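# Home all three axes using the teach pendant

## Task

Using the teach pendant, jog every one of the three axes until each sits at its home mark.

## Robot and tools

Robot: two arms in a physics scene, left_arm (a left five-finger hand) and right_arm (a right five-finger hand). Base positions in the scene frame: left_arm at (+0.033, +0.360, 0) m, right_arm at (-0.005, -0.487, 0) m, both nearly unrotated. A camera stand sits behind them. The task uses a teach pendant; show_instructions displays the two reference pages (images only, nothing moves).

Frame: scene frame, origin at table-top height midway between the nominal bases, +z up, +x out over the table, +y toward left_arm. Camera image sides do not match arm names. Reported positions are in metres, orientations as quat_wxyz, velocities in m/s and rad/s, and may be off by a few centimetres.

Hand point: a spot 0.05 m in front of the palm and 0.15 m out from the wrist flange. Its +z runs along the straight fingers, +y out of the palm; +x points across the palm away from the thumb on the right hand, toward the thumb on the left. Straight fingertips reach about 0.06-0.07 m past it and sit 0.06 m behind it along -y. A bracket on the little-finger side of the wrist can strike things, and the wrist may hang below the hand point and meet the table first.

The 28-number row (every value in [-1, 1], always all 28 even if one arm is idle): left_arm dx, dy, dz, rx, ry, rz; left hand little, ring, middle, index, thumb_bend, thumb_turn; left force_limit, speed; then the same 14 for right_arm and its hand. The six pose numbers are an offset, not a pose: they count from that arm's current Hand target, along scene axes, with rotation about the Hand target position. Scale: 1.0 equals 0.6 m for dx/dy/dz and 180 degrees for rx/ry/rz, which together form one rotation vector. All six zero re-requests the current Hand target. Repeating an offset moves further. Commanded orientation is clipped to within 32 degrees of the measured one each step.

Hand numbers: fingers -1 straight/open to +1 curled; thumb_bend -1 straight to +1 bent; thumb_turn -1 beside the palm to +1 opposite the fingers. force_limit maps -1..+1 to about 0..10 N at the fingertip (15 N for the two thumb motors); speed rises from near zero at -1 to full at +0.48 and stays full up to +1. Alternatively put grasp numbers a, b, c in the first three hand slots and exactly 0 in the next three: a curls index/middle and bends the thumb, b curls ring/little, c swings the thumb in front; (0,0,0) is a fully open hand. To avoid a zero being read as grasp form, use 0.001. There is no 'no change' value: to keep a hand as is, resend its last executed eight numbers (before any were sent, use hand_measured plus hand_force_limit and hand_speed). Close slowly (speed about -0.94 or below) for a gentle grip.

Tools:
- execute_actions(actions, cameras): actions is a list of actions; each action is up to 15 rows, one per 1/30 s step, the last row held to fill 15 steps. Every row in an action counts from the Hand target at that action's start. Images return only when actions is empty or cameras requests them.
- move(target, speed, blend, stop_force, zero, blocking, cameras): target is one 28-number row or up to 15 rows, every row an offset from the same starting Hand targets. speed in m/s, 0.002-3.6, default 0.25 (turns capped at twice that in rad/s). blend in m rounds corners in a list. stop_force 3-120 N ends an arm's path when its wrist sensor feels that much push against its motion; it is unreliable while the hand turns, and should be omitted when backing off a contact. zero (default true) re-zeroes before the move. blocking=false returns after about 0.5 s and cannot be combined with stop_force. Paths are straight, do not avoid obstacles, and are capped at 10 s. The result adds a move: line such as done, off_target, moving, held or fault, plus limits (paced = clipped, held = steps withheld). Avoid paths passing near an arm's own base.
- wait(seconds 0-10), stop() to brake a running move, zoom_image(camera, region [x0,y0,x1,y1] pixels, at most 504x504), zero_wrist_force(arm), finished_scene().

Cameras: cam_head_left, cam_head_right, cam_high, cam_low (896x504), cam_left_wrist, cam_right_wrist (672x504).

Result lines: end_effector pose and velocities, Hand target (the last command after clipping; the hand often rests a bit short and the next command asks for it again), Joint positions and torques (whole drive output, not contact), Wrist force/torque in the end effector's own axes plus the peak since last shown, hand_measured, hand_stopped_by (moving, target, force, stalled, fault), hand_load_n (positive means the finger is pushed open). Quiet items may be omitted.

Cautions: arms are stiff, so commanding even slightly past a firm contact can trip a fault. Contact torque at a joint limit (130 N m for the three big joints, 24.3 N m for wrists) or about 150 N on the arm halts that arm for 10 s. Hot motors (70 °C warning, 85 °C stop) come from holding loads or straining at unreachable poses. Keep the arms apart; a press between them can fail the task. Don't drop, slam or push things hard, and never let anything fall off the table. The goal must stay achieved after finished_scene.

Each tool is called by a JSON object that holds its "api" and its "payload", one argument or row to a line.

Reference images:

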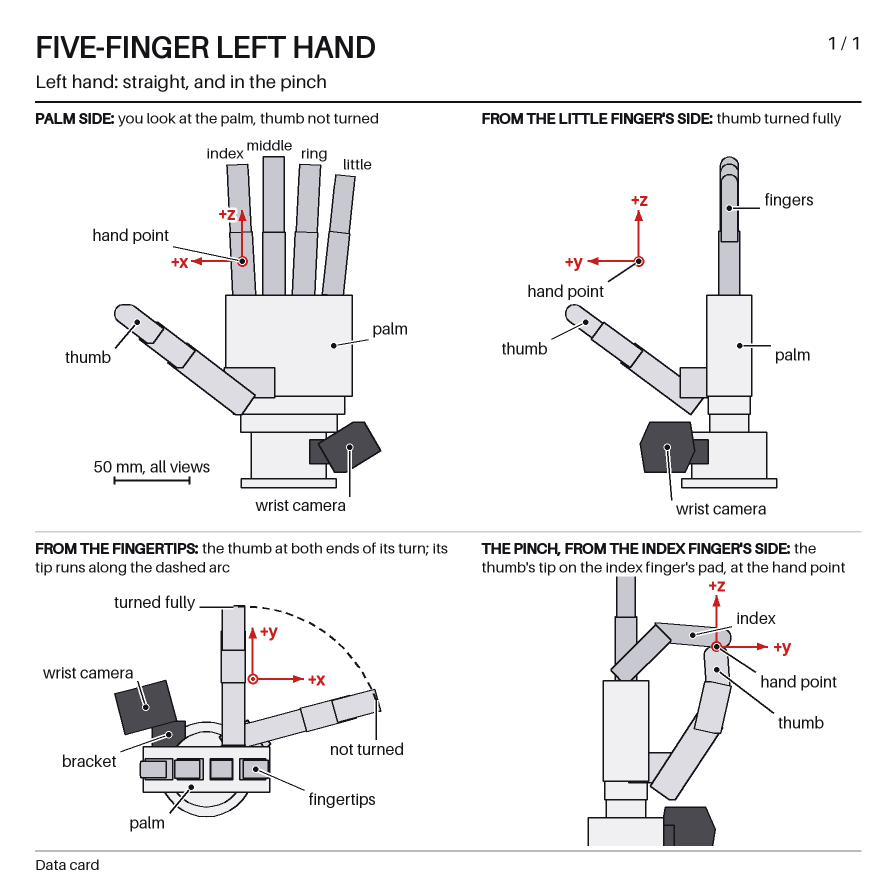

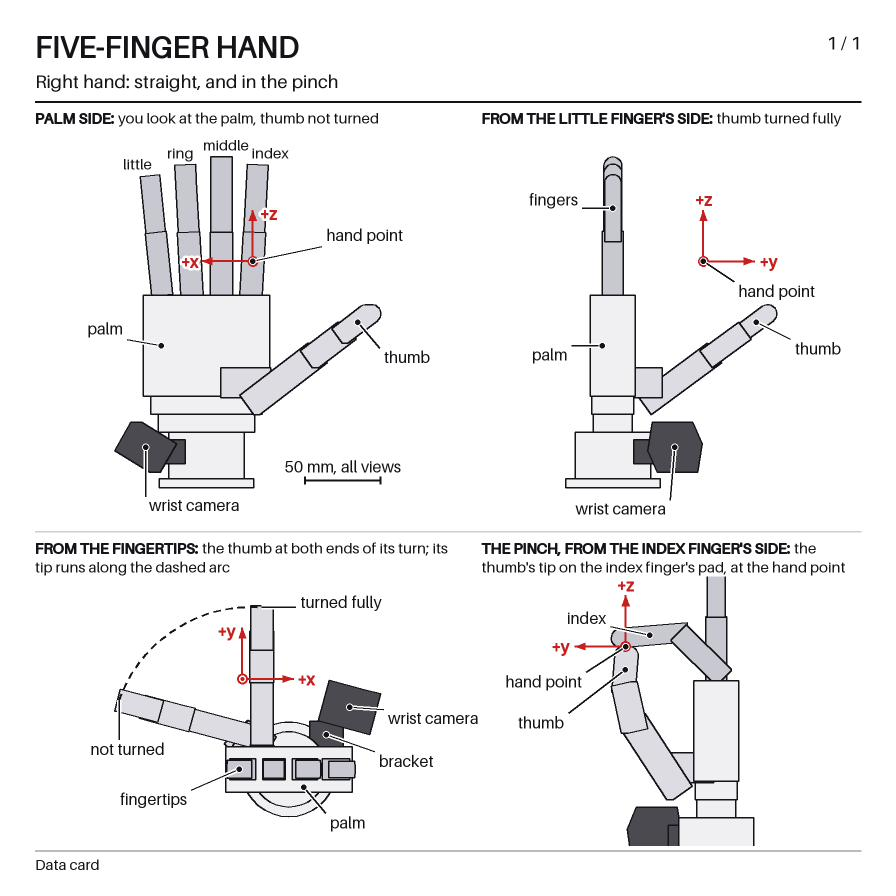

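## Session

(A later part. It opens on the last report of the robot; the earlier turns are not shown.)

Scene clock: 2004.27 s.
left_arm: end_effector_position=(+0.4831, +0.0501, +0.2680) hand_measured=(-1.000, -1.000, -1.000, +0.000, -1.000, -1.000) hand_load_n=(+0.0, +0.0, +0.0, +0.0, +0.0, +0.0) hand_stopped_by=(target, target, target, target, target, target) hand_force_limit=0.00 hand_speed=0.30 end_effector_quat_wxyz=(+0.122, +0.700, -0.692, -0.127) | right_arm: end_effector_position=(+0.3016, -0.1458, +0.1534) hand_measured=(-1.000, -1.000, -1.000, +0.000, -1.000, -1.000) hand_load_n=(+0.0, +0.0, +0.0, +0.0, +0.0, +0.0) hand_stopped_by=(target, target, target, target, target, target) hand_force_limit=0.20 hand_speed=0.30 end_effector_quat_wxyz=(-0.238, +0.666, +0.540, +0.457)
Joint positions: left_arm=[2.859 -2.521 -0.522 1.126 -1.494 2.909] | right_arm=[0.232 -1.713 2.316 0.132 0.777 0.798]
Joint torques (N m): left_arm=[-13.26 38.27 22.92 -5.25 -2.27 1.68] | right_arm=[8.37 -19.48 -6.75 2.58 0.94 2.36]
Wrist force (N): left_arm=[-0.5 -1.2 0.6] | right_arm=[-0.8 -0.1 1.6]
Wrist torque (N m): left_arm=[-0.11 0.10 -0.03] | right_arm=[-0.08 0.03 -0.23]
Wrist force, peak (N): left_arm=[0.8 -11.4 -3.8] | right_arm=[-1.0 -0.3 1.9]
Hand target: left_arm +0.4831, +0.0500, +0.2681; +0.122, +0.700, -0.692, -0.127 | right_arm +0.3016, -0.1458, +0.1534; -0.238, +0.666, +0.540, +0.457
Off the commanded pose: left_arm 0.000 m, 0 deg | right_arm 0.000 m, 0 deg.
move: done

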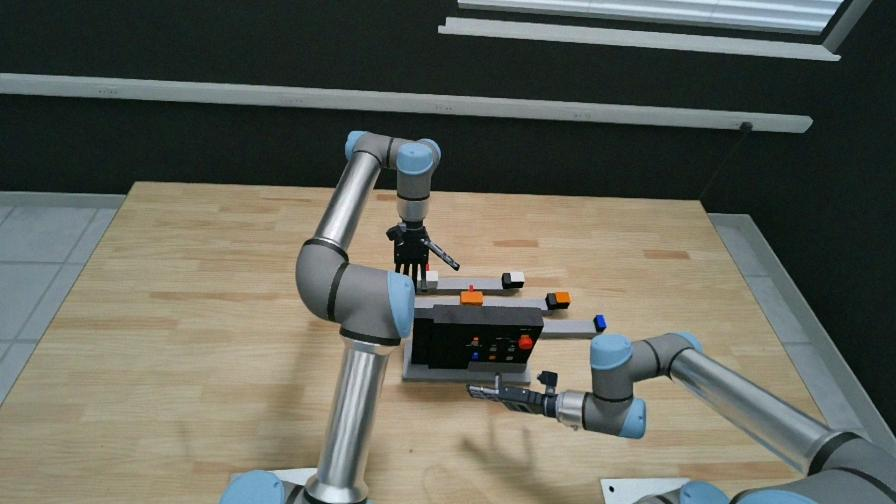

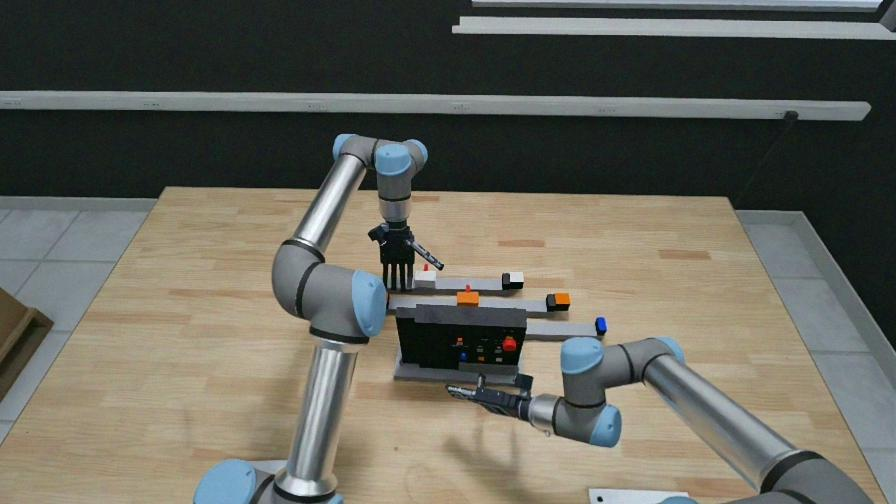

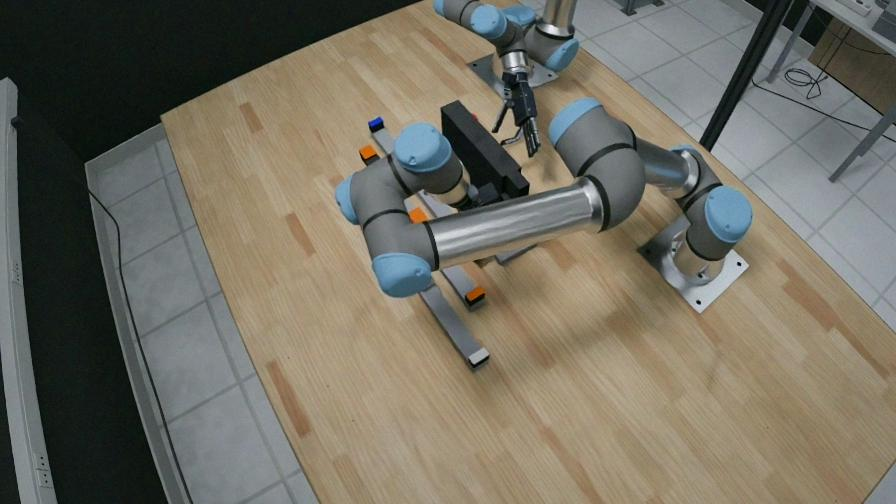

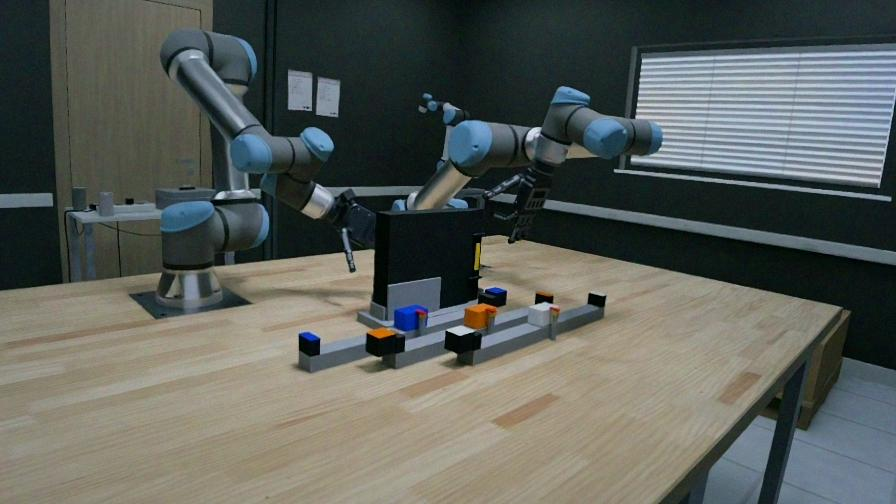

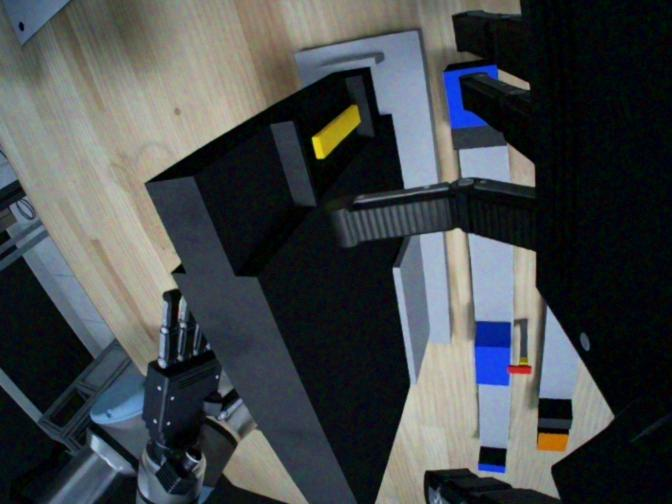

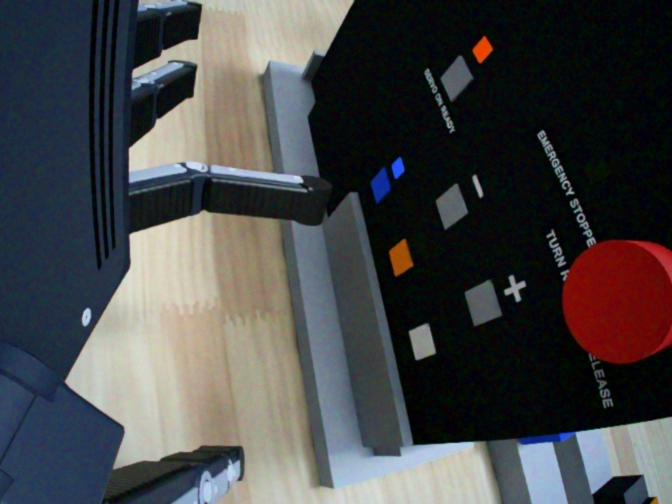

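{"api": "move", "payload": {
  "target": [
    [0.1,0,0,0,0,0,-1,-1,-1,0.0,-1,-1,0,0.3,0,0,0,0,0,0,-1,-1,-1,0.0,-1,-1,0.2,0.3]
  ],
  "speed": 0.15,
  "cameras": ["cam_left_wrist"]
}}

{"api": "move", "payload": {
  "target": [
    [0.1,0,0,0,0,0,-1,-1,-1,0.0,-1,-1,0,0.3,0,0,0,0,0,0,-1,-1,-1,0.0,-1,-1,0.2,0.3]
  ],
  "speed": 0.15,
  "cameras": ["cam_left_wrist"]
}}

Scene clock: 2027.17 s.
left_arm: end_effector_position=(+0.5410, +0.0509, +0.2672) hand_measured=(-1.000, -1.000, -1.000, +0.000, -1.000, -1.000) hand_load_n=(+0.0, +0.0, +0.0, +0.0, +0.0, +0.0) hand_stopped_by=(target, target, target, target, target, target) hand_force_limit=0.00 hand_speed=0.30 end_effector_quat_wxyz=(+0.128, +0.727, -0.672, -0.060) | right_arm: end_effector_position=(+0.3016, -0.1458, +0.1534) hand_measured=(-1.000, -1.000, -1.000, +0.000, -1.000, -1.000) hand_load_n=(+0.0, +0.0, +0.0, +0.0, +0.0, +0.0) hand_stopped_by=(target, target, target, target, target, target) hand_force_limit=0.20 hand_speed=0.30 end_effector_quat_wxyz=(-0.238, +0.666, +0.540, +0.457)
Joint positions: left_arm=[2.917 -2.745 -0.035 0.969 -1.421 2.904] | right_arm=[0.232 -1.713 2.316 0.132 0.777 0.798]
Joint torques (N m): left_arm=[12.66 42.31 22.64 0.04 2.66 -1.98] | right_arm=[8.84 -19.49 -7.22 2.38 0.99 2.48]
Wrist force (N): left_arm=[-0.8 -1.4 0.8] | right_arm=[-0.7 -0.3 1.8]
Wrist torque (N m): left_arm=[-0.22 0.17 0.09] | right_arm=[-0.12 0.00 -0.23]
Wrist force, peak (N): left_arm=[-0.3 -2.6 1.7] | right_arm=[-0.9 -0.1 1.9]
Hand target: left_arm +0.5431, +0.0500, +0.2681; +0.122, +0.700, -0.692, -0.127 | right_arm +0.3016, -0.1458, +0.1534; -0.238, +0.666, +0.540, +0.457
Off the commanded pose: left_arm 0.002 m, 9 deg | right_arm 0.000 m, 0 deg.
elbow stopped short (left arm): the move would have taken joint 3 (elbow) straighter than the controller allows.
move: off_target (left_arm)
Images, in order (width x height): cam_left_wrist 672x504.

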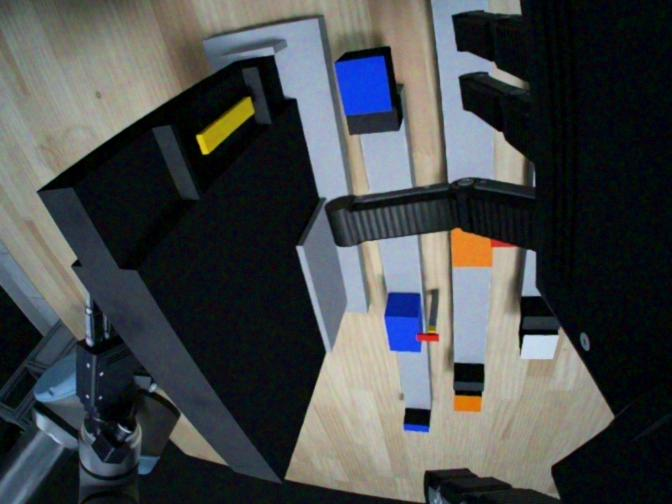

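Scene clock: 2028.43 s.
left_arm: end_effector_position=(+0.6013, +0.0507, +0.2672) hand_measured=(-1.000, -1.000, -1.000, +0.000, -1.000, -1.000) hand_load_n=(+0.0, +0.0, +0.0, +0.0, +0.0, +0.5) hand_stopped_by=(target, target, target, target, target, target) hand_force_limit=0.00 hand_speed=0.30 end_effector_quat_wxyz=(+0.113, +0.764, -0.631, +0.076) | right_arm: end_effector_position=(+0.3016, -0.1458, +0.1534) hand_measured=(-1.000, -1.000, -1.000, +0.000, -1.000, -1.000) hand_load_n=(+0.0, +0.0, +0.0, +0.0, +0.0, +0.0) hand_stopped_by=(target, target, target, target, target, target) hand_force_limit=0.20 hand_speed=0.30 end_effector_quat_wxyz=(-0.238, +0.666, +0.540, +0.457)
Joint positions: left_arm=[2.987 -2.704 -0.035 1.172 -1.297 2.843] | right_arm=[0.232 -1.713 2.316 0.132 0.777 0.798]
Joint torques (N m): left_arm=[-11.68 62.15 20.73 0.54 -1.59 -1.8] | right_arm=[8.43 -19.55 -6.55 2.49 0.88 2.38]
Wrist force (N): left_arm=[-0.7 -0.6 0.0] | right_arm=[-0.5 -0.3 1.8]
Wrist torque (N m): left_arm=[-0.06 0.18 0.07] | right_arm=[-0.13 -0.03 -0.23]
Wrist force, peak (N): left_arm=[-0.6 -1.3 1.0] | right_arm=[-1.0 -0.4 1.9]
Hand target: left_arm +0.6031, +0.0500, +0.2681; +0.122, +0.700, -0.692, -0.127 | right_arm +0.3016, -0.1458, +0.1534; -0.238, +0.666, +0.540, +0.457
Off the commanded pose: left_arm 0.002 m, 26 deg | right_arm 0.000 m, 0 deg.
elbow stopped short (left arm): the move would have taken joint 3 (elbow) straighter than the controller allows.
move: off_target (left_arm)
Images, in order (width x height): cam_left_wrist 672x504.

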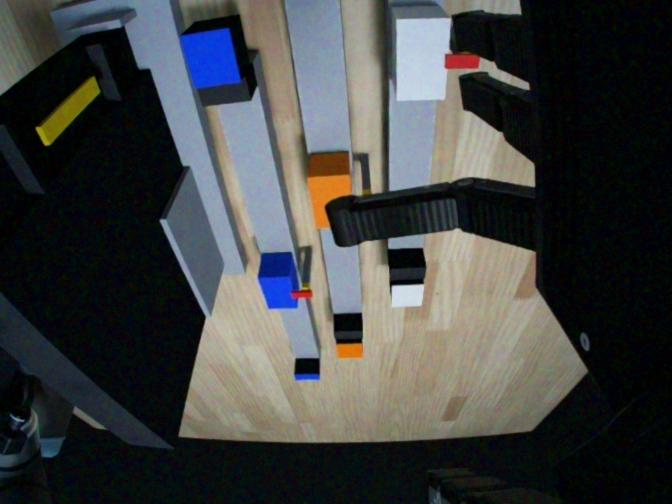

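{"api": "zoom_image", "payload": {
  "camera": "cam_left_wrist",
  "region": [240, 230, 340, 330]
}}

{"api": "zoom_image", "payload": {
  "camera": "cam_left_wrist",
  "region": [390, 10, 500, 120]
}}

Scaled by 5.040 from the camera's 672x504 image, which has a finer 960x720 frame.

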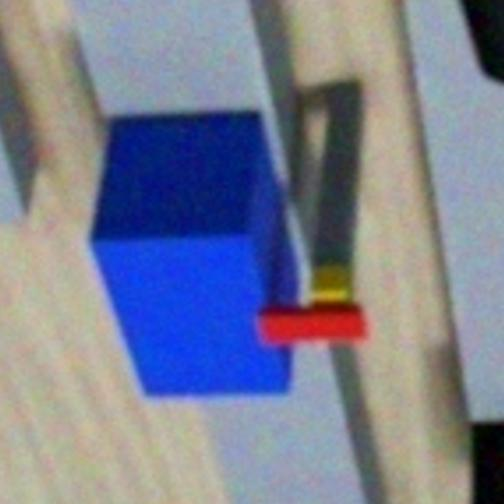

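Scaled by 4.582 from the camera's 672x504 image, which has a finer 960x720 frame.

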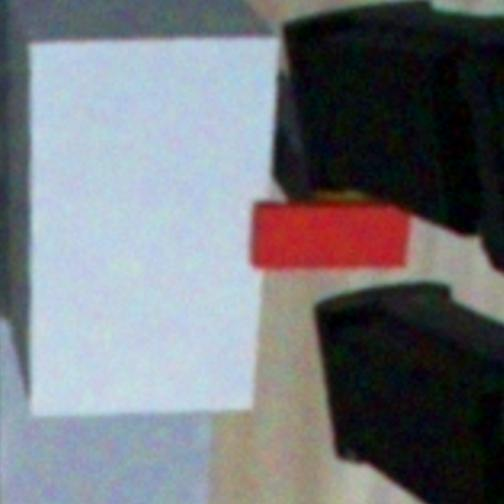

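{"api": "move", "payload": {
  "target": [
    [0,0,0,0,0,0,-1,-1,-1,-1,-1,-1,0,0.45,0,0,0,0,0,0,-1,-1,-1,0.0,-1,-1,0.2,0.3]
  ],
  "speed": 0.15,
  "cameras": ["cam_left_wrist"]
}}

{"api": "zoom_image", "payload": {
  "camera": "cam_left_wrist",
  "region": [300, 130, 420, 250]
}}

{"api": "zoom_image", "payload": {
  "camera": "cam_left_wrist",
  "region": [240, 230, 340, 330]
}}

Scene clock: 2075.33 s.
left_arm: end_effector_position=(+0.6013, +0.0507, +0.2672) hand_measured=(-1.000, -1.000, -1.000, -1.000, -1.000, -1.000) hand_load_n=(+0.0, +0.0, +0.0, +0.0, +0.0, +0.0) hand_stopped_by=(target, target, target, target, target, target) hand_force_limit=0.00 hand_speed=0.45 end_effector_quat_wxyz=(+0.113, +0.764, -0.631, +0.077) | right_arm: end_effector_position=(+0.3016, -0.1458, +0.1534) hand_measured=(-1.000, -1.000, -1.000, +0.000, -1.000, -1.000) hand_load_n=(-0.5, +0.0, +0.0, +0.0, +0.0, +0.0) hand_stopped_by=(target, target, target, target, target, target) hand_force_limit=0.20 hand_speed=0.30 end_effector_quat_wxyz=(-0.238, +0.666, +0.540, +0.457)
Joint positions: left_arm=[2.986 -2.704 -0.035 1.172 -1.298 2.843] | right_arm=[0.232 -1.713 2.316 0.132 0.777 0.798]
Joint torques (N m): left_arm=[-11.81 60.66 17.35 0.11 -1.65 -1.83] | right_arm=[8.64 -19.19 -6.68 2.38 0.81 2.38]
Wrist force (N): left_arm=[-0.8 -0.6 0.1] | right_arm=[-0.6 -0.2 1.6]
Wrist torque (N m): left_arm=[-0.07 0.20 0.06] | right_arm=[-0.10 0.00 -0.23]
Wrist force, peak (N): left_arm=[-0.9 -0.9 0.2] | right_arm=[-0.6 0.0 1.9]
Hand target: left_arm +0.6013, +0.0507, +0.2672; +0.113, +0.764, -0.631, +0.077 (not the last commanded pose) | right_arm +0.3016, -0.1458, +0.1534; -0.238, +0.666, +0.540, +0.457
Off the commanded pose: left_arm 0.002 m, 26 deg | right_arm 0.000 m, 0 deg.
move: off_target (left_arm)
Images, in order (width x height): cam_left_wrist 672x504.

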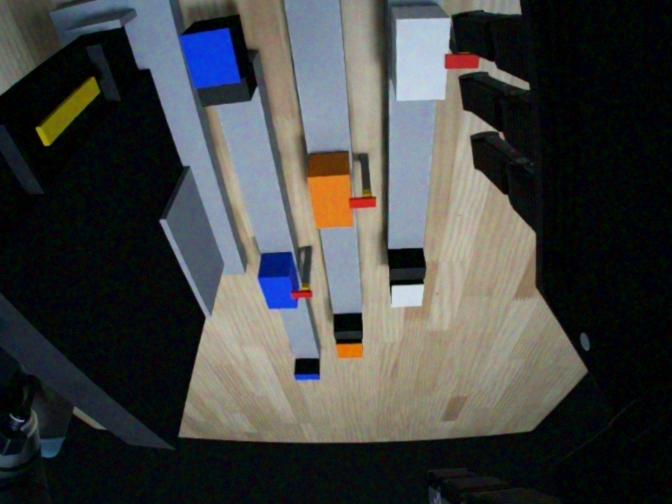

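Scaled by 4.200 from the camera's 672x504 image, which has a finer 960x720 frame.

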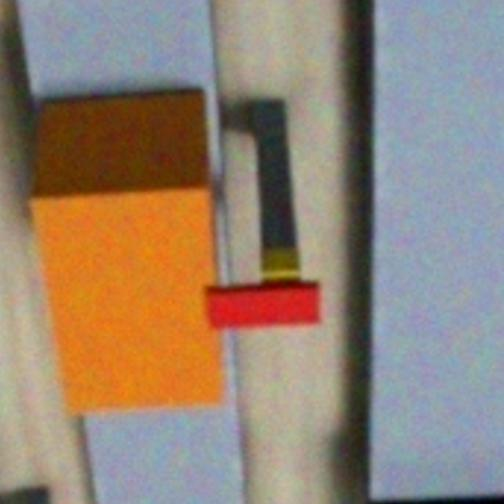

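Scaled by 5.040 from the camera's 672x504 image, which has a finer 960x720 frame.

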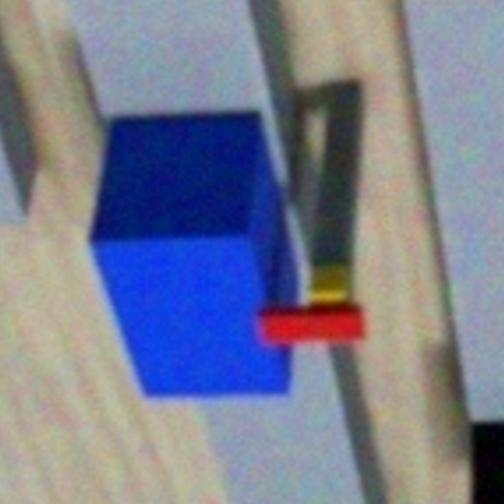

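{"api": "finished_scene", "payload": {

}}

The scene is finished: the task was done.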